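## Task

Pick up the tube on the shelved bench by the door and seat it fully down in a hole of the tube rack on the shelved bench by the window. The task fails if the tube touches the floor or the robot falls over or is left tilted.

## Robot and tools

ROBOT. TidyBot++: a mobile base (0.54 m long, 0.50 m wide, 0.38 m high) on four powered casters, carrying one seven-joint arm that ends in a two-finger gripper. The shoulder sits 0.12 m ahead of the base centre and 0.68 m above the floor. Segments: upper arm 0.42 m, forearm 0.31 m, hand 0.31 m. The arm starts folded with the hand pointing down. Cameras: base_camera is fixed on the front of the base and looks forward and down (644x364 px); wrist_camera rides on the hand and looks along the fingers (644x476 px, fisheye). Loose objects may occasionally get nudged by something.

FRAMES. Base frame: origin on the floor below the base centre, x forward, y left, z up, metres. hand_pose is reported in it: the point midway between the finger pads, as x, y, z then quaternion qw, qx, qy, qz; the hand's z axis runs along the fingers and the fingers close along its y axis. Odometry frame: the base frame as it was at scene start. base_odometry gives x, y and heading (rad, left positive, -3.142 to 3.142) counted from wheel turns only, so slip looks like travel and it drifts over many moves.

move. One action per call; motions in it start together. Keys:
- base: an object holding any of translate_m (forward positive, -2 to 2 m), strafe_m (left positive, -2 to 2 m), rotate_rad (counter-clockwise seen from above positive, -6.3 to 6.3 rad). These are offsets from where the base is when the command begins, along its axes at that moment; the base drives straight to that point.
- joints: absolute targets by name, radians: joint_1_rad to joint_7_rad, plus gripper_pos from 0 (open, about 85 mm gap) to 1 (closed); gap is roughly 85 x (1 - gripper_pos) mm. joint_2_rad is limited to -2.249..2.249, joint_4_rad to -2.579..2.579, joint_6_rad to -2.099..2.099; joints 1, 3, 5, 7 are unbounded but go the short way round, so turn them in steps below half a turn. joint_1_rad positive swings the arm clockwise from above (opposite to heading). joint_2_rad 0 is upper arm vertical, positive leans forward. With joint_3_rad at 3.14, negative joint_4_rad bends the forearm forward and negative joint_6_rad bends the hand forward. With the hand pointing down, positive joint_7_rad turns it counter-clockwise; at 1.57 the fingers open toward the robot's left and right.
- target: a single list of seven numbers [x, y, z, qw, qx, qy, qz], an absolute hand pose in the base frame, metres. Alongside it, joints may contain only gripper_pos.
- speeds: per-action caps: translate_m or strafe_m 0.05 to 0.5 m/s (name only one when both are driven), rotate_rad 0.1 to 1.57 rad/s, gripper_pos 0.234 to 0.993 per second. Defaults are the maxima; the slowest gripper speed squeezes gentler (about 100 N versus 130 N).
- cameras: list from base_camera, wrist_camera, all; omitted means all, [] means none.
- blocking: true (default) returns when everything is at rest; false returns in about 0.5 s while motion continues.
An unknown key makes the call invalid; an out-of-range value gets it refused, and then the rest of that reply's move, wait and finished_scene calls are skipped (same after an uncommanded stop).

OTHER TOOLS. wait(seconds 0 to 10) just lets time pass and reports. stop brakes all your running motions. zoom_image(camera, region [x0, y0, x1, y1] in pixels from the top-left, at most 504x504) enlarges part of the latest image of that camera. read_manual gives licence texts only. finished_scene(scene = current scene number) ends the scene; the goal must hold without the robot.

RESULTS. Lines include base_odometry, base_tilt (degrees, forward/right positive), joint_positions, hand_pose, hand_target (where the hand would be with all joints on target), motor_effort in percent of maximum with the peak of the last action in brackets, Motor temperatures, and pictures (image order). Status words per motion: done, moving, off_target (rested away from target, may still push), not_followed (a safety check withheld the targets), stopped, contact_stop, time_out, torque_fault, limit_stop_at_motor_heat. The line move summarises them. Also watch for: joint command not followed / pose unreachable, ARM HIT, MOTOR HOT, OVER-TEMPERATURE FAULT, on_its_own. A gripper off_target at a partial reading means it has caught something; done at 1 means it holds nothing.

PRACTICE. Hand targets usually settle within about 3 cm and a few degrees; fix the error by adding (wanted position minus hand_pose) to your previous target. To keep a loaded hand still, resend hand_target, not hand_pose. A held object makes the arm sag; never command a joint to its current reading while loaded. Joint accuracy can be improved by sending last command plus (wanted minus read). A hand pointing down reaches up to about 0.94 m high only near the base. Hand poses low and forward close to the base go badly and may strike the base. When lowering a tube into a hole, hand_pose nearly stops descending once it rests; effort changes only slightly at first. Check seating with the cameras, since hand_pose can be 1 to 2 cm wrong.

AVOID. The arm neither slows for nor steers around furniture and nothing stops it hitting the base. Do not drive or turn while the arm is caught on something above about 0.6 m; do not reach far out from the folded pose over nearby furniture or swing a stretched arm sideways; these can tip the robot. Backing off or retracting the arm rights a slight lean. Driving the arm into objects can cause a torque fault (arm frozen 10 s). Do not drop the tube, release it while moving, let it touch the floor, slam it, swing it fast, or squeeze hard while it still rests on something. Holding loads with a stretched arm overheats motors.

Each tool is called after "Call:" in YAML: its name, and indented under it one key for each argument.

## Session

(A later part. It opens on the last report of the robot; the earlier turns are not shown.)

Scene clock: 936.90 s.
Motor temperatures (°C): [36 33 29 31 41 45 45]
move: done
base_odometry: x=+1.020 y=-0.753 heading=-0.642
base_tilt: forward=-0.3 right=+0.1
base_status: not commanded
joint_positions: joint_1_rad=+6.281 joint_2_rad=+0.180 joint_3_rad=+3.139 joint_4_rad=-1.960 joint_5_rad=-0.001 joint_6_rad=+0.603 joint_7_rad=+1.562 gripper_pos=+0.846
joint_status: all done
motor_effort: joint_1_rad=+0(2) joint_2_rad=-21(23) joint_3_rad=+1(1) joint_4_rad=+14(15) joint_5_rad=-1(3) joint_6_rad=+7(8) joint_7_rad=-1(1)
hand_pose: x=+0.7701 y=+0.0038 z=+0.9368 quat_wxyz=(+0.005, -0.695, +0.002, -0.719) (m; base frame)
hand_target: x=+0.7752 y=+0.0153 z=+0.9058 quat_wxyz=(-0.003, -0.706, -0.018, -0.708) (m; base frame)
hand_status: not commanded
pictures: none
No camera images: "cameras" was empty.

Call:
move:
  joints: {"joint_1_rad":6.257,"joint_2_rad":0.222,"joint_3_rad":3.1416,"joint_4_rad":-1.987,"joint_5_rad":0,"joint_6_rad":0.641,"joint_7_rad":1.6}
  cameras: []

Call:
move:
  joints: {"joint_1_rad":6.252,"joint_2_rad":0.222,"joint_3_rad":3.1416,"joint_4_rad":-1.987,"joint_5_rad":0,"joint_6_rad":0.641,"joint_7_rad":1.6}
  cameras: []

Scene clock: 968.40 s.
Motor temperatures (°C): [36 33 29 30 41 45 45]
move: done
base_odometry: x=+1.020 y=-0.753 heading=-0.642
base_tilt: forward=-0.3 right=+0.1
base_status: not commanded
joint_positions: joint_1_rad=+6.279 joint_2_rad=+0.180 joint_3_rad=+3.139 joint_4_rad=-1.960 joint_5_rad=-0.001 joint_6_rad=+0.603 joint_7_rad=+1.563 gripper_pos=+0.846
joint_status: all done
motor_effort: joint_1_rad=+0(1) joint_2_rad=-21(22) joint_3_rad=+0(1) joint_4_rad=+14(14) joint_5_rad=+0(1) joint_6_rad=+7(8) joint_7_rad=+0(1)
hand_pose: x=+0.7701 y=+0.0055 z=+0.9368 quat_wxyz=(+0.006, -0.695, +0.001, -0.719) (m; base frame)
hand_target: x=+0.7752 y=+0.0185 z=+0.9058 quat_wxyz=(-0.001, -0.706, -0.020, -0.708) (m; base frame)
hand_status: not commanded
pictures: none
No camera images: "cameras" was empty.

Scene clock: 968.87 s.
Motor temperatures (°C): [36 33 29 30 41 45 45]
move: done
base_odometry: x=+1.020 y=-0.753 heading=-0.642
base_tilt: forward=-0.3 right=+0.1
base_status: not commanded
joint_positions: joint_1_rad=+6.274 joint_2_rad=+0.180 joint_3_rad=+3.139 joint_4_rad=-1.960 joint_5_rad=-0.001 joint_6_rad=+0.603 joint_7_rad=+1.563 gripper_pos=+0.846
joint_status: all done
motor_effort: joint_1_rad=+0(1) joint_2_rad=-21(22) joint_3_rad=+0(1) joint_4_rad=+14(14) joint_5_rad=+0(1) joint_6_rad=+7(8) joint_7_rad=-1(1)
hand_pose: x=+0.7701 y=+0.0082 z=+0.9368 quat_wxyz=(+0.007, -0.695, +0.000, -0.719) (m; base frame)
hand_target: x=+0.7751 y=+0.0218 z=+0.9058 quat_wxyz=(+0.001, -0.706, -0.021, -0.708) (m; base frame)
hand_status: not commanded
pictures: none
No camera images: "cameras" was empty.

Call:
move:
  base: {"translate_m": -0.004}
  cameras: ["wrist_camera"]

Scene clock: 975.43 s.
Motor temperatures (°C): [36 33 29 30 41 45 45]
move: done
base_odometry: x=+1.017 y=-0.750 heading=-0.642
base_tilt: forward=-0.3 right=+0.1
base_status: done
joint_positions: joint_1_rad=+6.273 joint_2_rad=+0.181 joint_3_rad=+3.139 joint_4_rad=-1.961 joint_5_rad=-0.001 joint_6_rad=+0.606 joint_7_rad=+1.563 gripper_pos=+0.846
joint_status: not commanded
motor_effort: joint_1_rad=+1(2) joint_2_rad=-20(23) joint_3_rad=+0(1) joint_4_rad=+13(16) joint_5_rad=+0(1) joint_6_rad=+6(10) joint_7_rad=-1(2)
hand_pose: x=+0.7702 y=+0.0094 z=+0.9366 quat_wxyz=(+0.008, -0.695, -0.001, -0.719) (m; base frame)
hand_target: x=+0.7751 y=+0.0218 z=+0.9058 quat_wxyz=(+0.001, -0.706, -0.021, -0.708) (m; base frame)
hand_status: not commanded
pictures: wrist_camera
camera_calibration:
wrist_camera: T_world_to_cam=[[0.00905178, -0.999651, 0.0248022, -0.0259396], [-0.00465746, -0.0248451, -0.99968, 0.988061], [0.999948, 0.00893338, -0.00488073, -0.629337], [0, 0, 0, 1]] pos_world=[0.634141, 0.00423997, 0.985317]

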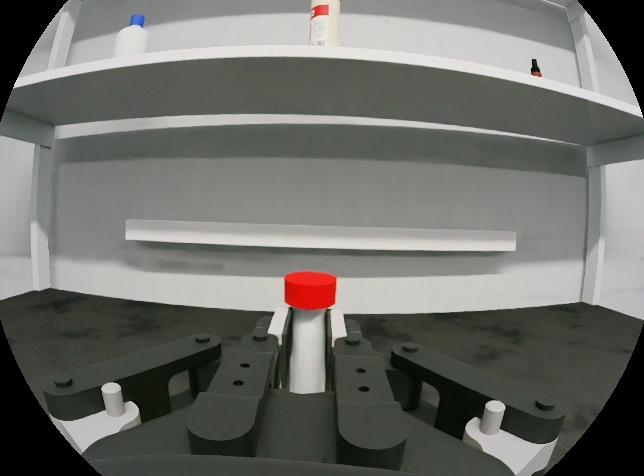

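Call:
move:
  base: {"strafe_m": -0.003}
  cameras: []

Call:
move:
  base: {"strafe_m": -0.003}
  cameras: []

Call:
move:
  base: {"strafe_m": -0.003}
  cameras: []

Scene clock: 986.27 s.
Motor temperatures (°C): [36 33 29 30 41 45 45]
move: done
base_odometry: x=+1.016 y=-0.753 heading=-0.642
base_tilt: forward=-0.3 right=+0.1
base_status: done
joint_positions: joint_1_rad=+6.270 joint_2_rad=+0.181 joint_3_rad=+3.139 joint_4_rad=-1.961 joint_5_rad=-0.001 joint_6_rad=+0.606 joint_7_rad=+1.563 gripper_pos=+0.846
joint_status: not commanded
motor_effort: joint_1_rad=+0(3) joint_2_rad=-21(22) joint_3_rad=+0(2) joint_4_rad=+14(14) joint_5_rad=-1(1) joint_6_rad=+8(8) joint_7_rad=-1(1)
hand_pose: x=+0.7702 y=+0.0109 z=+0.9366 quat_wxyz=(+0.008, -0.695, -0.002, -0.719) (m; base frame)
hand_target: x=+0.7751 y=+0.0218 z=+0.9058 quat_wxyz=(+0.001, -0.706, -0.021, -0.708) (m; base frame)
hand_status: not commanded
pictures: none
No camera images: "cameras" was empty.

Scene clock: 986.77 s.
Motor temperatures (°C): [36 33 29 30 41 45 45]
move: done
base_odometry: x=+1.014 y=-0.755 heading=-0.641
base_tilt: forward=-0.3 right=+0.1
base_status: done
joint_positions: joint_1_rad=+6.268 joint_2_rad=+0.181 joint_3_rad=+3.139 joint_4_rad=-1.961 joint_5_rad=-0.001 joint_6_rad=+0.607 joint_7_rad=+1.563 gripper_pos=+0.846
joint_status: not commanded
motor_effort: joint_1_rad=+1(3) joint_2_rad=-21(22) joint_3_rad=+0(2) joint_4_rad=+13(15) joint_5_rad=+0(1) joint_6_rad=+6(8) joint_7_rad=-1(1)
hand_pose: x=+0.7702 y=+0.0121 z=+0.9366 quat_wxyz=(+0.009, -0.695, -0.003, -0.719) (m; base frame)
hand_target: x=+0.7751 y=+0.0218 z=+0.9058 quat_wxyz=(+0.001, -0.706, -0.021, -0.708) (m; base frame)
hand_status: not commanded
pictures: none
No camera images: "cameras" was empty.

Scene clock: 987.27 s.
Motor temperatures (°C): [36 33 29 30 41 45 45]
move: done
base_odometry: x=+1.012 y=-0.758 heading=-0.641
base_tilt: forward=-0.3 right=+0.2
base_status: done
joint_positions: joint_1_rad=+6.267 joint_2_rad=+0.181 joint_3_rad=+3.139 joint_4_rad=-1.961 joint_5_rad=-0.001 joint_6_rad=+0.608 joint_7_rad=+1.563 gripper_pos=+0.846
joint_status: not commanded
motor_effort: joint_1_rad=+1(3) joint_2_rad=-21(22) joint_3_rad=+1(2) joint_4_rad=+13(15) joint_5_rad=+0(1) joint_6_rad=+8(8) joint_7_rad=-1(1)
hand_pose: x=+0.7701 y=+0.0131 z=+0.9366 quat_wxyz=(+0.010, -0.694, -0.003, -0.720) (m; base frame)
hand_target: x=+0.7751 y=+0.0218 z=+0.9058 quat_wxyz=(+0.001, -0.706, -0.021, -0.708) (m; base frame)
hand_status: not commanded
pictures: none
No camera images: "cameras" was empty.

Call:
move:
  joints: {"joint_1_rad":6.262,"joint_2_rad":0.14,"joint_3_rad":3.1416,"joint_4_rad":-1.85,"joint_5_rad":0,"joint_6_rad":0.42,"joint_7_rad":1.6}
  cameras: []

Call:
move:
  joints: {"joint_1_rad":6.283,"joint_2_rad":0.017,"joint_3_rad":3.1416,"joint_4_rad":-1.105,"joint_5_rad":0,"joint_6_rad":-0.05,"joint_7_rad":1.6}
  cameras: []

Call:
move:
  joints: {"joint_1_rad":6.283,"joint_2_rad":0.017,"joint_3_rad":3.1416,"joint_4_rad":-1.105,"joint_5_rad":0,"joint_6_rad":-1.383,"joint_7_rad":1.6}
  cameras: ["wrist_camera"]

Scene clock: 1018.93 s.
Motor temperatures (°C): [36 33 29 30 41 45 45]
move: done
base_odometry: x=+1.012 y=-0.758 heading=-0.641
base_tilt: forward=-0.3 right=+0.1
base_status: not commanded
joint_positions: joint_1_rad=+6.267 joint_2_rad=+0.153 joint_3_rad=+3.139 joint_4_rad=-1.877 joint_5_rad=-0.001 joint_6_rad=+0.487 joint_7_rad=+1.563 gripper_pos=+0.846
joint_status: all done
motor_effort: joint_1_rad=+0(2) joint_2_rad=-23(25) joint_3_rad=+0(2) joint_4_rad=+16(17) joint_5_rad=-1(1) joint_6_rad=+9(10) joint_7_rad=+1(2)
hand_pose: x=+0.7758 y=+0.0132 z=+0.9674 quat_wxyz=(+0.010, -0.697, -0.003, -0.717) (m; base frame)
hand_target: x=+0.7760 y=+0.0153 z=+0.9707 quat_wxyz=(-0.003, -0.707, -0.018, -0.707) (m; base frame)
hand_status: not commanded
pictures: none
No camera images: "cameras" was empty.

Scene clock: 1021.20 s.
Motor temperatures (°C): [36 33 29 30 41 45 45]
move: done
base_odometry: x=+1.012 y=-0.758 heading=-0.641
base_tilt: forward=-0.3 right=+0.1
base_status: not commanded
joint_positions: joint_1_rad=+6.267 joint_2_rad=+0.024 joint_3_rad=+3.139 joint_4_rad=-1.132 joint_5_rad=-0.001 joint_6_rad=+0.023 joint_7_rad=+1.563 gripper_pos=+0.846
joint_status: all done
motor_effort: joint_1_rad=+1(2) joint_2_rad=-19(25) joint_3_rad=+0(1) joint_4_rad=+16(19) joint_5_rad=+0(2) joint_6_rad=+8(10) joint_7_rad=-1(1)
hand_pose: x=+0.6987 y=+0.0119 z=+1.3612 quat_wxyz=(+0.011, -0.537, -0.003, -0.844) (m; base frame)
hand_target: x=+0.6962 y=+0.0015 z=+1.3598 quat_wxyz=(-0.012, -0.553, -0.008, -0.833) (m; base frame)
hand_status: not commanded
pictures: none
No camera images: "cameras" was empty.

Scene clock: 1023.13 s.
Motor temperatures (°C): [36 33 29 30 41 45 45]
move: done
base_odometry: x=+1.012 y=-0.758 heading=-0.641
base_tilt: forward=-0.3 right=+0.1
base_status: not commanded
joint_positions: joint_1_rad=+6.267 joint_2_rad=+0.021 joint_3_rad=+3.139 joint_4_rad=-1.125 joint_5_rad=-0.001 joint_6_rad=-1.317 joint_7_rad=+1.563 gripper_pos=+0.846
joint_status: all done
motor_effort: joint_1_rad=+0(2) joint_2_rad=-17(20) joint_3_rad=+0(1) joint_4_rad=+15(18) joint_5_rad=-1(2) joint_6_rad=+5(9) joint_7_rad=-1(2)
hand_pose: x=+0.6094 y=+0.0107 z=+0.9899 quat_wxyz=(+0.005, -0.943, -0.005, -0.333) (m; base frame)
hand_target: x=+0.5944 y=+0.0014 z=+0.9886 quat_wxyz=(-0.005, -0.950, -0.014, -0.313) (m; base frame)
hand_status: not commanded
pictures: wrist_camera
camera_calibration:
wrist_camera: T_world_to_cam=[[0.0379594, -0.999128, 0.0173766, -0.0348428], [-0.801485, -0.0408267, -0.59662, 1.12749], [0.596809, 0.00872027, -0.802336, 0.566833], [0, 0, 0, 1]] pos_world=[0.566695, 0.00627627, 1.12808]

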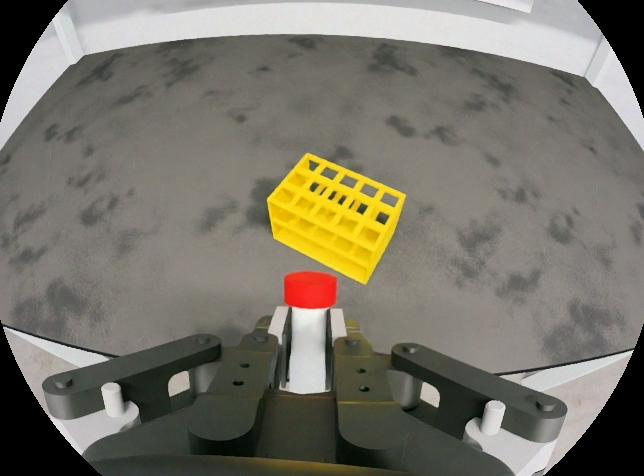

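Call:
zoom_image:
  camera: "wrist_camera"
  region: [256, 140, 416, 290]

Scaled by 3.150.

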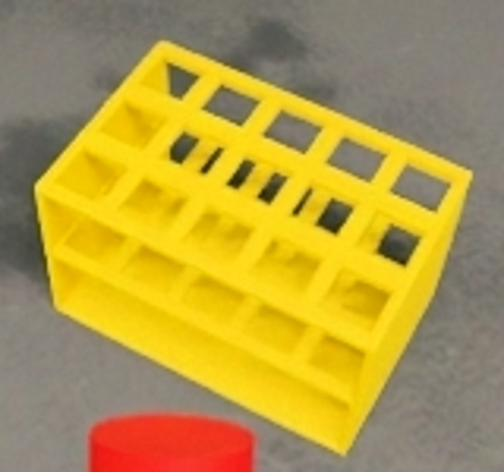

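Call:
zoom_image:
  camera: "wrist_camera"
  region: [262, 180, 338, 240]

Call:
zoom_image:
  camera: "wrist_camera"
  region: [334, 180, 410, 240]

Scaled by 6.632.

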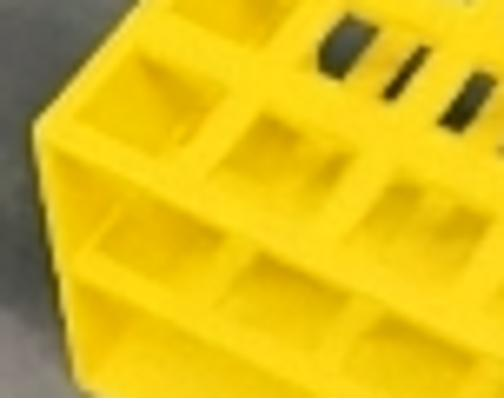

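Scaled by 6.632.

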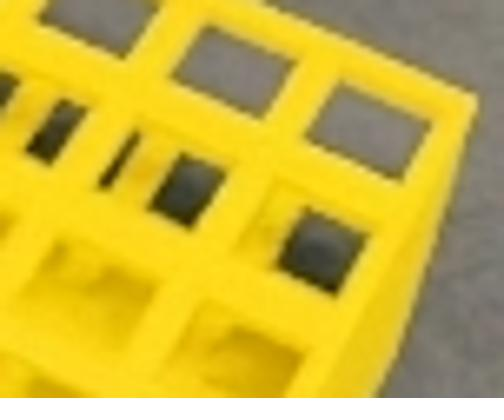

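Call:
move:
  base: {"translate_m": 0.004, "strafe_m": -0.007}
  joints: {"joint_6_rad":-0.05}
  cameras: []

Call:
move:
  joints: {"joint_2_rad":0.15,"joint_4_rad":-1.856,"joint_6_rad":0.44}
  cameras: []

Call:
move:
  joints: {"joint_2_rad":0.183,"joint_4_rad":-1.925,"joint_6_rad":0.54}
  cameras: []

Scene clock: 1139.47 s.
Motor temperatures (°C): [36 33 29 31 41 44 45]
move: done
base_odometry: x=+1.011 y=-0.766 heading=-0.641
base_tilt: forward=-0.3 right=+0.1
base_status: done
joint_positions: joint_1_rad=+6.272 joint_2_rad=+0.018 joint_3_rad=+3.140 joint_4_rad=-1.122 joint_5_rad=-0.001 joint_6_rad=-0.106 joint_7_rad=+1.563 gripper_pos=+0.846
joint_status: all done
motor_effort: joint_1_rad=+1(4) joint_2_rad=-19(20) joint_3_rad=+0(3) joint_4_rad=+16(17) joint_5_rad=-1(2) joint_6_rad=+8(9) joint_7_rad=+0(1)
hand_pose: x=+0.7068 y=+0.0089 z=+1.3335 quat_wxyz=(+0.009, -0.583, -0.001, -0.812) (m; base frame)
hand_target: x=+0.6962 y=+0.0015 z=+1.3598 quat_wxyz=(-0.012, -0.553, -0.008, -0.833) (m; base frame)
hand_status: not commanded
pictures: none
No camera images: "cameras" was empty.

Scene clock: 1141.73 s.
Motor temperatures (°C): [36 33 29 31 41 44 45]
move: done
base_odometry: x=+1.011 y=-0.766 heading=-0.641
base_tilt: forward=-0.3 right=+0.1
base_status: not commanded
joint_positions: joint_1_rad=+6.272 joint_2_rad=+0.120 joint_3_rad=+3.140 joint_4_rad=-1.833 joint_5_rad=-0.001 joint_6_rad=+0.379 joint_7_rad=+1.563 gripper_pos=+0.846
joint_status: all done
motor_effort: joint_1_rad=+1(1) joint_2_rad=-22(26) joint_3_rad=+0(1) joint_4_rad=+16(20) joint_5_rad=+0(1) joint_6_rad=+9(10) joint_7_rad=+0(1)
hand_pose: x=+0.7723 y=+0.0095 z=+0.9815 quat_wxyz=(+0.007, -0.708, -0.001, -0.706) (m; base frame)
hand_target: x=+0.7782 y=+0.0015 z=+0.9668 quat_wxyz=(-0.010, -0.705, -0.010, -0.709) (m; base frame)
hand_status: not commanded
pictures: none
No camera images: "cameras" was empty.

Scene clock: 1142.87 s.
Motor temperatures (°C): [36 33 29 31 41 44 45]
move: done
base_odometry: x=+1.011 y=-0.766 heading=-0.641
base_tilt: forward=-0.3 right=+0.1
base_status: not commanded
joint_positions: joint_1_rad=+6.272 joint_2_rad=+0.155 joint_3_rad=+3.140 joint_4_rad=-1.906 joint_5_rad=-0.001 joint_6_rad=+0.483 joint_7_rad=+1.563 gripper_pos=+0.846
joint_status: all done
motor_effort: joint_1_rad=+0(1) joint_2_rad=-23(25) joint_3_rad=+0(1) joint_4_rad=+16(17) joint_5_rad=-1(1) joint_6_rad=+9(10) joint_7_rad=+0(1)
hand_pose: x=+0.7725 y=+0.0095 z=+0.9469 quat_wxyz=(+0.007, -0.710, -0.001, -0.704) (m; base frame)
hand_target: x=+0.7769 y=+0.0015 z=+0.9355 quat_wxyz=(-0.010, -0.706, -0.010, -0.708) (m; base frame)
hand_status: not commanded
pictures: none
No camera images: "cameras" was empty.

Call:
move:
  base: {"strafe_m": 0.0025}
  joints: {"joint_2_rad":0.209,"joint_4_rad":-1.967,"joint_6_rad":0.607}
  cameras: []

Call:
move:
  joints: {"joint_2_rad":0.222,"joint_4_rad":-1.987,"joint_6_rad":0.641}
  cameras: []

Scene clock: 1155.37 s.
Motor temperatures (°C): [36 33 29 31 41 45 45]
move: done
base_odometry: x=+1.013 y=-0.764 heading=-0.641
base_tilt: forward=-0.3 right=+0.1
base_status: done
joint_positions: joint_1_rad=+6.273 joint_2_rad=+0.172 joint_3_rad=+3.140 joint_4_rad=-1.944 joint_5_rad=-0.001 joint_6_rad=+0.558 joint_7_rad=+1.563 gripper_pos=+0.846
joint_status: all done
motor_effort: joint_1_rad=+0(3) joint_2_rad=-22(24) joint_3_rad=+1(3) joint_4_rad=+15(16) joint_5_rad=+0(1) joint_6_rad=+8(9) joint_7_rad=-1(2)
hand_pose: x=+0.7709 y=+0.0088 z=+0.9375 quat_wxyz=(+0.007, -0.703, -0.001, -0.712) (m; base frame)
hand_target: x=+0.7761 y=+0.0015 z=+0.9151 quat_wxyz=(-0.010, -0.706, -0.010, -0.708) (m; base frame)
hand_status: not commanded
pictures: none
No camera images: "cameras" was empty.

Scene clock: 1155.97 s.
Motor temperatures (°C): [36 33 29 31 41 45 45]
move: done
base_odometry: x=+1.013 y=-0.764 heading=-0.641
base_tilt: forward=-0.3 right=+0.1
base_status: not commanded
joint_positions: joint_1_rad=+6.273 joint_2_rad=+0.178 joint_3_rad=+3.140 joint_4_rad=-1.959 joint_5_rad=-0.001 joint_6_rad=+0.598 joint_7_rad=+1.563 gripper_pos=+0.846
joint_status: all done
motor_effort: joint_1_rad=+0(2) joint_2_rad=-21(23) joint_3_rad=+0(1) joint_4_rad=+14(16) joint_5_rad=-1(1) joint_6_rad=+8(9) joint_7_rad=+0(1)
hand_pose: x=+0.7698 y=+0.0088 z=+0.9369 quat_wxyz=(+0.007, -0.696, -0.001, -0.718) (m; base frame)
hand_target: x=+0.7754 y=+0.0015 z=+0.9059 quat_wxyz=(-0.010, -0.706, -0.010, -0.708) (m; base frame)
hand_status: not commanded
pictures: none
No camera images: "cameras" was empty.

Call:
move:
  base: {"translate_m": 0.002, "strafe_m": 0.0}
  cameras: []

Call:
move:
  base: {"translate_m": 0.002, "strafe_m": -0.0005}
  cameras: []

Call:
move:
  base: {"translate_m": 0.002, "strafe_m": -0.001}
  cameras: []

Scene clock: 1165.27 s.
Motor temperatures (°C): [36 33 29 31 41 45 45]
move: done
base_odometry: x=+1.014 y=-0.765 heading=-0.642
base_tilt: forward=-0.3 right=+0.1
base_status: done
joint_positions: joint_1_rad=+6.273 joint_2_rad=+0.190 joint_3_rad=+3.140 joint_4_rad=-1.966 joint_5_rad=-0.001 joint_6_rad=+0.600 joint_7_rad=+1.563 gripper_pos=+0.846
joint_status: not commanded
motor_effort: joint_1_rad=+0(2) joint_2_rad=-23(24) joint_3_rad=+0(1) joint_4_rad=+15(16) joint_5_rad=-1(1) joint_6_rad=+9(10) joint_7_rad=+1(1)
hand_pose: x=+0.7717 y=+0.0086 z=+0.9259 quat_wxyz=(+0.007, -0.702, -0.001, -0.712) (m; base frame)
hand_target: x=+0.7754 y=+0.0015 z=+0.9059 quat_wxyz=(-0.010, -0.706, -0.010, -0.708) (m; base frame)
hand_status: not commanded
pictures: none
No camera images: "cameras" was empty.

Scene clock: 1165.83 s.
Motor temperatures (°C): [36 33 29 31 41 45 45]
move: done
base_odometry: x=+1.015 y=-0.767 heading=-0.642
base_tilt: forward=-0.3 right=+0.1
base_status: done
joint_positions: joint_1_rad=+6.273 joint_2_rad=+0.193 joint_3_rad=+3.140 joint_4_rad=-1.967 joint_5_rad=-0.001 joint_6_rad=+0.600 joint_7_rad=+1.563 gripper_pos=+0.846
joint_status: not commanded
motor_effort: joint_1_rad=+1(2) joint_2_rad=-23(29) joint_3_rad=+0(2) joint_4_rad=+15(16) joint_5_rad=-1(1) joint_6_rad=+9(9) joint_7_rad=+0(2)
hand_pose: x=+0.7722 y=+0.0085 z=+0.9241 quat_wxyz=(+0.007, -0.703, -0.001, -0.711) (m; base frame)
hand_target: x=+0.7754 y=+0.0015 z=+0.9059 quat_wxyz=(-0.010, -0.706, -0.010, -0.708) (m; base frame)
hand_status: not commanded
pictures: none
No camera images: "cameras" was empty.

Scene clock: 1166.40 s.
Motor temperatures (°C): [36 33 29 31 41 45 45]
move: done
base_odometry: x=+1.016 y=-0.769 heading=-0.642
base_tilt: forward=-0.3 right=+0.1
base_status: done
joint_positions: joint_1_rad=+6.274 joint_2_rad=+0.194 joint_3_rad=+3.140 joint_4_rad=-1.967 joint_5_rad=-0.001 joint_6_rad=+0.600 joint_7_rad=+1.563 gripper_pos=+0.846
joint_status: not commanded
motor_effort: joint_1_rad=+0(2) joint_2_rad=-23(28) joint_3_rad=+1(2) joint_4_rad=+15(16) joint_5_rad=-1(1) joint_6_rad=+8(9) joint_7_rad=+0(1)
hand_pose: x=+0.7725 y=+0.0083 z=+0.9230 quat_wxyz=(+0.007, -0.703, -0.001, -0.711) (m; base frame)
hand_target: x=+0.7754 y=+0.0015 z=+0.9059 quat_wxyz=(-0.010, -0.706, -0.010, -0.708) (m; base frame)
hand_status: not commanded
pictures: none
No camera images: "cameras" was empty.

Call:
move:
  base: {"translate_m": -0.003, "strafe_m": 0.0015}
  cameras: []

Call:
move:
  joints: {"joint_2_rad":0.237,"joint_4_rad":-2.007,"joint_6_rad":0.675}
  cameras: []

Scene clock: 1175.73 s.
Motor temperatures (°C): [36 33 29 31 41 45 45]
move: done
base_odometry: x=+1.015 y=-0.766 heading=-0.642
base_tilt: forward=-0.3 right=+0.1
base_status: done
joint_positions: joint_1_rad=+6.274 joint_2_rad=+0.195 joint_3_rad=+3.140 joint_4_rad=-1.967 joint_5_rad=-0.001 joint_6_rad=+0.600 joint_7_rad=+1.563 gripper_pos=+0.846
joint_status: not commanded
motor_effort: joint_1_rad=+1(3) joint_2_rad=-24(26) joint_3_rad=+0(3) joint_4_rad=+15(15) joint_5_rad=-1(1) joint_6_rad=+9(9) joint_7_rad=+0(2)
hand_pose: x=+0.7727 y=+0.0078 z=+0.9223 quat_wxyz=(+0.006, -0.704, +0.000, -0.710) (m; base frame)
hand_target: x=+0.7754 y=+0.0015 z=+0.9059 quat_wxyz=(-0.010, -0.706, -0.010, -0.708) (m; base frame)
hand_status: not commanded
pictures: none
No camera images: "cameras" was empty.

Scene clock: 1176.33 s.
Motor temperatures (°C): [36 33 29 31 41 45 45]
move: done
base_odometry: x=+1.015 y=-0.766 heading=-0.642
base_tilt: forward=-0.3 right=+0.1
base_status: not commanded
joint_positions: joint_1_rad=+6.274 joint_2_rad=+0.204 joint_3_rad=+3.140 joint_4_rad=-1.986 joint_5_rad=-0.001 joint_6_rad=+0.629 joint_7_rad=+1.563 gripper_pos=+0.846
joint_status: all done
motor_effort: joint_1_rad=+0(2) joint_2_rad=-23(24) joint_3_rad=+0(1) joint_4_rad=+15(16) joint_5_rad=+0(1) joint_6_rad=+8(9) joint_7_rad=-1(1)
hand_pose: x=+0.7715 y=+0.0078 z=+0.9147 quat_wxyz=(+0.006, -0.703, +0.000, -0.711) (m; base frame)
hand_target: x=+0.7749 y=+0.0015 z=+0.8954 quat_wxyz=(-0.010, -0.706, -0.010, -0.708) (m; base frame)
hand_status: not commanded
pictures: none
No camera images: "cameras" was empty.

Call:
move:
  joints: {"joint_2_rad":0.2535,"joint_4_rad":-2.025,"joint_6_rad":0.708}
  cameras: []

Call:
move:
  joints: {"joint_2_rad":0.2695,"joint_4_rad":-2.0425,"joint_6_rad":0.742}
  cameras: []

Scene clock: 1187.10 s.
Motor temperatures (°C): [36 33 29 31 41 45 45]
move: done
base_odometry: x=+1.015 y=-0.766 heading=-0.642
base_tilt: forward=-0.3 right=+0.1
base_status: not commanded
joint_positions: joint_1_rad=+6.274 joint_2_rad=+0.220 joint_3_rad=+3.140 joint_4_rad=-2.004 joint_5_rad=-0.001 joint_6_rad=+0.661 joint_7_rad=+1.563 gripper_pos=+0.846
joint_status: all done
motor_effort: joint_1_rad=+1(1) joint_2_rad=-24(25) joint_3_rad=+0(1) joint_4_rad=+15(15) joint_5_rad=+0(1) joint_6_rad=+9(9) joint_7_rad=+0(1)
hand_pose: x=+0.7719 y=+0.0078 z=+0.9036 quat_wxyz=(+0.006, -0.705, +0.000, -0.710) (m; base frame)
hand_target: x=+0.7747 y=+0.0015 z=+0.8849 quat_wxyz=(-0.010, -0.707, -0.010, -0.707) (m; base frame)
hand_status: not commanded
pictures: none
No camera images: "cameras" was empty.

Scene clock: 1187.73 s.
Motor temperatures (°C): [36 33 29 31 41 45 45]
move: done
base_odometry: x=+1.015 y=-0.766 heading=-0.642
base_tilt: forward=-0.3 right=+0.1
base_status: not commanded
joint_positions: joint_1_rad=+6.274 joint_2_rad=+0.236 joint_3_rad=+3.140 joint_4_rad=-2.022 joint_5_rad=-0.001 joint_6_rad=+0.693 joint_7_rad=+1.563 gripper_pos=+0.846
joint_status: all done
motor_effort: joint_1_rad=+0(1) joint_2_rad=-24(25) joint_3_rad=+0(1) joint_4_rad=+14(15) joint_5_rad=+0(1) joint_6_rad=+8(9) joint_7_rad=+0(1)
hand_pose: x=+0.7718 y=+0.0077 z=+0.8934 quat_wxyz=(+0.006, -0.705, +0.000, -0.709) (m; base frame)
hand_target: x=+0.7742 y=+0.0015 z=+0.8754 quat_wxyz=(-0.010, -0.707, -0.010, -0.707) (m; base frame)
hand_status: not commanded
pictures: none
No camera images: "cameras" was empty.

Call:
move:
  joints: {"joint_2_rad":0.287,"joint_4_rad":-2.0595,"joint_6_rad":0.776}
  cameras: []

Call:
move:
  joints: {"joint_2_rad":0.305,"joint_4_rad":-2.076,"joint_6_rad":0.811}
  cameras: ["wrist_camera"]

Scene clock: 1201.37 s.
Motor temperatures (°C): [36 33 29 30 41 45 45]
move: done
base_odometry: x=+1.015 y=-0.766 heading=-0.642
base_tilt: forward=-0.3 right=+0.1
base_status: not commanded
joint_positions: joint_1_rad=+6.274 joint_2_rad=+0.254 joint_3_rad=+3.140 joint_4_rad=-2.039 joint_5_rad=-0.001 joint_6_rad=+0.727 joint_7_rad=+1.563 gripper_pos=+0.846
joint_status: all done
motor_effort: joint_1_rad=+1(1) joint_2_rad=-24(25) joint_3_rad=+0(1) joint_4_rad=+14(15) joint_5_rad=+0(1) joint_6_rad=+9(9) joint_7_rad=+0(1)
hand_pose: x=+0.7719 y=+0.0077 z=+0.8831 quat_wxyz=(+0.006, -0.705, +0.000, -0.709) (m; base frame)
hand_target: x=+0.7738 y=+0.0015 z=+0.8653 quat_wxyz=(-0.010, -0.707, -0.010, -0.707) (m; base frame)
hand_status: not commanded
pictures: none
No camera images: "cameras" was empty.

Scene clock: 1202.00 s.
Motor temperatures (°C): [36 33 29 30 41 45 45]
move: done
base_odometry: x=+1.015 y=-0.766 heading=-0.642
base_tilt: forward=-0.3 right=+0.1
base_status: not commanded
joint_positions: joint_1_rad=+6.274 joint_2_rad=+0.272 joint_3_rad=+3.140 joint_4_rad=-2.055 joint_5_rad=-0.001 joint_6_rad=+0.761 joint_7_rad=+1.563 gripper_pos=+0.846
joint_status: all done
motor_effort: joint_1_rad=+0(1) joint_2_rad=-24(26) joint_3_rad=+0(1) joint_4_rad=+14(14) joint_5_rad=-1(1) joint_6_rad=+9(9) joint_7_rad=+0(1)
hand_pose: x=+0.7719 y=+0.0077 z=+0.8729 quat_wxyz=(+0.006, -0.705, +0.000, -0.709) (m; base frame)
hand_target: x=+0.7733 y=+0.0015 z=+0.8557 quat_wxyz=(-0.010, -0.707, -0.010, -0.707) (m; base frame)
hand_status: not commanded
pictures: wrist_camera
camera_calibration:
wrist_camera: T_world_to_cam=[[0.00703187, -0.999655, 0.0253116, -0.024978], [-0.0344122, -0.0255392, -0.999081, 0.94688], [0.999383, 0.00615438, -0.0345799, -0.604861], [0, 0, 0, 1]] pos_world=[0.637248, 0.00293571, 0.925726]

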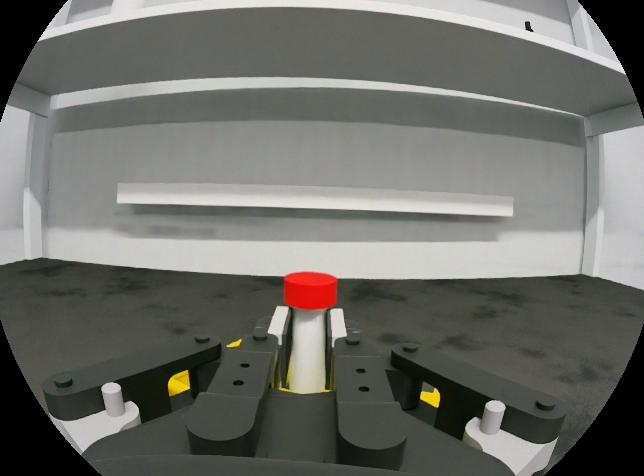

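Call:
move:
  joints: {"joint_2_rad":0.3145,"joint_4_rad":-2.084,"joint_6_rad":0.828}
  cameras: []

Call:
move:
  joints: {"joint_2_rad":0.3235,"joint_4_rad":-2.092,"joint_6_rad":0.845}
  cameras: ["wrist_camera"]

Scene clock: 1230.30 s.
Motor temperatures (°C): [36 33 29 30 41 45 45]
move: done
base_odometry: x=+1.015 y=-0.766 heading=-0.642
base_tilt: forward=-0.3 right=+0.1
base_status: not commanded
joint_positions: joint_1_rad=+6.274 joint_2_rad=+0.279 joint_3_rad=+3.140 joint_4_rad=-2.062 joint_5_rad=-0.001 joint_6_rad=+0.777 joint_7_rad=+1.563 gripper_pos=+0.846
joint_status: all done
motor_effort: joint_1_rad=+1(1) joint_2_rad=-24(25) joint_3_rad=+1(1) joint_4_rad=+13(14) joint_5_rad=+0(1) joint_6_rad=+8(9) joint_7_rad=+0(1)
hand_pose: x=+0.7717 y=+0.0077 z=+0.8690 quat_wxyz=(+0.006, -0.705, +0.000, -0.709) (m; base frame)
hand_target: x=+0.7731 y=+0.0015 z=+0.8505 quat_wxyz=(-0.010, -0.707, -0.010, -0.707) (m; base frame)
hand_status: not commanded
pictures: none
No camera images: "cameras" was empty.

Scene clock: 1230.83 s.
Motor temperatures (°C): [36 33 29 30 41 45 45]
move: done
base_odometry: x=+1.015 y=-0.766 heading=-0.642
base_tilt: forward=-0.3 right=+0.1
base_status: not commanded
joint_positions: joint_1_rad=+6.274 joint_2_rad=+0.288 joint_3_rad=+3.140 joint_4_rad=-2.070 joint_5_rad=-0.001 joint_6_rad=+0.794 joint_7_rad=+1.563 gripper_pos=+0.846
joint_status: all done
motor_effort: joint_1_rad=+0(1) joint_2_rad=-25(25) joint_3_rad=+0(1) joint_4_rad=+14(14) joint_5_rad=-1(1) joint_6_rad=+9(10) joint_7_rad=-1(1)
hand_pose: x=+0.7716 y=+0.0077 z=+0.8648 quat_wxyz=(+0.006, -0.705, +0.000, -0.710) (m; base frame)
hand_target: x=+0.7728 y=+0.0015 z=+0.8458 quat_wxyz=(-0.010, -0.707, -0.010, -0.707) (m; base frame)
hand_status: not commanded
pictures: wrist_camera
camera_calibration:
wrist_camera: T_world_to_cam=[[0.00694652, -0.999656, 0.0253062, -0.0247164], [-0.0323766, -0.0255184, -0.99915, 0.937258], [0.999452, 0.00612129, -0.0325427, -0.60675], [0, 0, 0, 1]] pos_world=[0.636934, 0.00292355, 0.917341]

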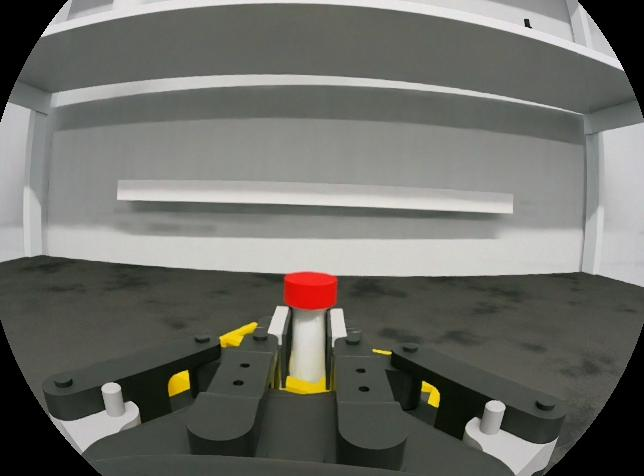

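Still moving freely. Next small steps.

Call:
move:
  joints: {"joint_2_rad":0.3325,"joint_4_rad":-2.0995,"joint_6_rad":0.8625}
  cameras: []

Call:
move:
  joints: {"joint_2_rad":0.3415,"joint_4_rad":-2.107,"joint_6_rad":0.88}
  cameras: []

Scene clock: 1240.57 s.
Motor temperatures (°C): [36 33 29 30 41 45 45]
move: done
base_odometry: x=+1.015 y=-0.766 heading=-0.642
base_tilt: forward=-0.3 right=+0.1
base_status: not commanded
joint_positions: joint_1_rad=+6.274 joint_2_rad=+0.294 joint_3_rad=+3.140 joint_4_rad=-2.076 joint_5_rad=-0.001 joint_6_rad=+0.813 joint_7_rad=+1.563 gripper_pos=+0.846
joint_status: all done
motor_effort: joint_1_rad=+1(1) joint_2_rad=-24(25) joint_3_rad=+0(1) joint_4_rad=+13(13) joint_5_rad=-1(1) joint_6_rad=+9(10) joint_7_rad=-1(1)
hand_pose: x=+0.7714 y=+0.0077 z=+0.8640 quat_wxyz=(+0.006, -0.702, +0.000, -0.712) (m; base frame)
hand_target: x=+0.7724 y=+0.0015 z=+0.8415 quat_wxyz=(-0.010, -0.707, -0.010, -0.707) (m; base frame)
hand_status: not commanded
pictures: none
No camera images: "cameras" was empty.

Scene clock: 1241.07 s.
Motor temperatures (°C): [36 33 29 30 41 45 45]
move: done
base_odometry: x=+1.015 y=-0.766 heading=-0.642
base_tilt: forward=-0.3 right=+0.1
base_status: not commanded
joint_positions: joint_1_rad=+6.274 joint_2_rad=+0.300 joint_3_rad=+3.140 joint_4_rad=-2.081 joint_5_rad=-0.001 joint_6_rad=+0.834 joint_7_rad=+1.563 gripper_pos=+0.846
joint_status: all done
motor_effort: joint_1_rad=+0(2) joint_2_rad=-24(25) joint_3_rad=+0(1) joint_4_rad=+13(13) joint_5_rad=-1(1) joint_6_rad=+7(9) joint_7_rad=-1(1)
hand_pose: x=+0.7712 y=+0.0077 z=+0.8637 quat_wxyz=(+0.006, -0.698, +0.000, -0.716) (m; base frame)
hand_target: x=+0.7721 y=+0.0015 z=+0.8372 quat_wxyz=(-0.010, -0.706, -0.010, -0.708) (m; base frame)
hand_status: not commanded
pictures: none
No camera images: "cameras" was empty.

Call:
move:
  joints: {"gripper_pos":0.55}
  speeds: {"gripper_pos":0.234}
  cameras: ["wrist_camera"]

Scene clock: 1254.23 s.
Motor temperatures (°C): [36 33 29 30 41 45 45]
move: done
base_odometry: x=+1.015 y=-0.766 heading=-0.642
base_tilt: forward=-0.3 right=+0.1
base_status: not commanded
joint_positions: joint_1_rad=+6.274 joint_2_rad=+0.305 joint_3_rad=+3.140 joint_4_rad=-2.086 joint_5_rad=-0.001 joint_6_rad=+0.834 joint_7_rad=+1.563 gripper_pos=+0.551
joint_status: all done
motor_effort: joint_1_rad=+0(1) joint_2_rad=-25(25) joint_3_rad=+1(1) joint_4_rad=+13(13) joint_5_rad=+0(1) joint_6_rad=+8(10) joint_7_rad=+0(2)
hand_pose: x=+0.7711 y=+0.0077 z=+0.8575 quat_wxyz=(+0.006, -0.702, +0.000, -0.712) (m; base frame)
hand_target: x=+0.7721 y=+0.0015 z=+0.8372 quat_wxyz=(-0.010, -0.706, -0.010, -0.708) (m; base frame)
hand_status: not commanded
pictures: wrist_camera
camera_calibration:
wrist_camera: T_world_to_cam=[[0.00673394, -0.999657, 0.0252894, -0.0243697], [-0.0256435, -0.0254543, -0.999347, 0.924866], [0.999648, 0.00608103, -0.0258062, -0.612389], [0, 0, 0, 1]] pos_world=[0.636054, 0.00290443, 0.909075]

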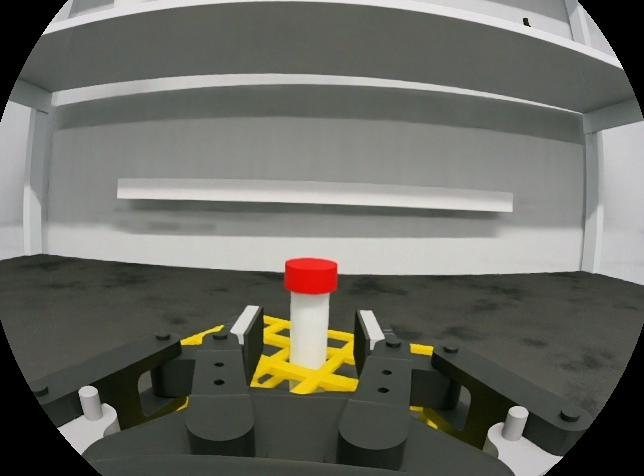

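Call:
move:
  joints: {"joint_2_rad":0.27,"joint_4_rad":-2.035,"joint_6_rad":0.72}
  cameras: []

Call:
move:
  base: {"translate_m": -0.2}
  speeds: {"translate_m": 0.15}
  cameras: ["wrist_camera"]

Scene clock: 1269.53 s.
Motor temperatures (°C): [36 33 29 30 41 45 45]
move: done
base_odometry: x=+1.015 y=-0.766 heading=-0.642
base_tilt: forward=-0.3 right=+0.1
base_status: not commanded
joint_positions: joint_1_rad=+6.274 joint_2_rad=+0.278 joint_3_rad=+3.140 joint_4_rad=-2.054 joint_5_rad=-0.001 joint_6_rad=+0.766 joint_7_rad=+1.563 gripper_pos=+0.551
joint_status: all done
motor_effort: joint_1_rad=+0(1) joint_2_rad=-25(26) joint_3_rad=+0(1) joint_4_rad=+14(14) joint_5_rad=+0(1) joint_6_rad=+7(11) joint_7_rad=+0(1)
hand_pose: x=+0.7733 y=+0.0077 z=+0.8708 quat_wxyz=(+0.006, -0.706, +0.000, -0.709) (m; base frame)
hand_target: x=+0.7759 y=+0.0015 z=+0.8723 quat_wxyz=(-0.010, -0.712, -0.010, -0.702) (m; base frame)
hand_status: not commanded
pictures: none
No camera images: "cameras" was empty.

Scene clock: 1271.47 s.
Motor temperatures (°C): [36 33 29 30 41 45 45]
move: done
base_odometry: x=+0.854 y=-0.646 heading=-0.642
base_tilt: forward=-0.3 right=+0.1
base_status: done
joint_positions: joint_1_rad=+6.274 joint_2_rad=+0.274 joint_3_rad=+3.140 joint_4_rad=-2.053 joint_5_rad=-0.001 joint_6_rad=+0.766 joint_7_rad=+1.563 gripper_pos=+0.551
joint_status: not commanded
motor_effort: joint_1_rad=+0(2) joint_2_rad=-25(27) joint_3_rad=+0(1) joint_4_rad=+13(15) joint_5_rad=-1(1) joint_6_rad=+9(9) joint_7_rad=+0(2)
hand_pose: x=+0.7727 y=+0.0077 z=+0.8738 quat_wxyz=(+0.006, -0.704, +0.000, -0.710) (m; base frame)
hand_target: x=+0.7759 y=+0.0015 z=+0.8723 quat_wxyz=(-0.010, -0.712, -0.010, -0.702) (m; base frame)
hand_status: not commanded
pictures: wrist_camera
camera_calibration:
wrist_camera: T_world_to_cam=[[0.00689222, -0.999656, 0.0252983, -0.0248999], [-0.0303166, -0.0254961, -0.999215, 0.944731], [0.999517, 0.00611986, -0.0304819, -0.609343], [0, 0, 0, 1]] pos_world=[0.637861, 0.00292475, 0.926046]

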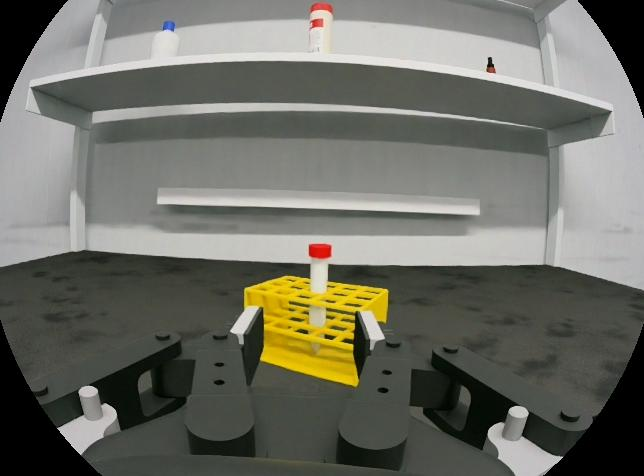

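Call:
zoom_image:
  camera: "wrist_camera"
  region: [240, 235, 400, 390]

Scaled by 3.150.

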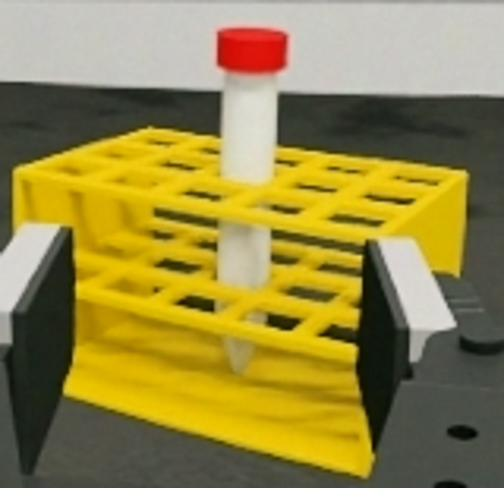

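Call:
finished_scene:
  scene: 2

The scene is finished: the task was done.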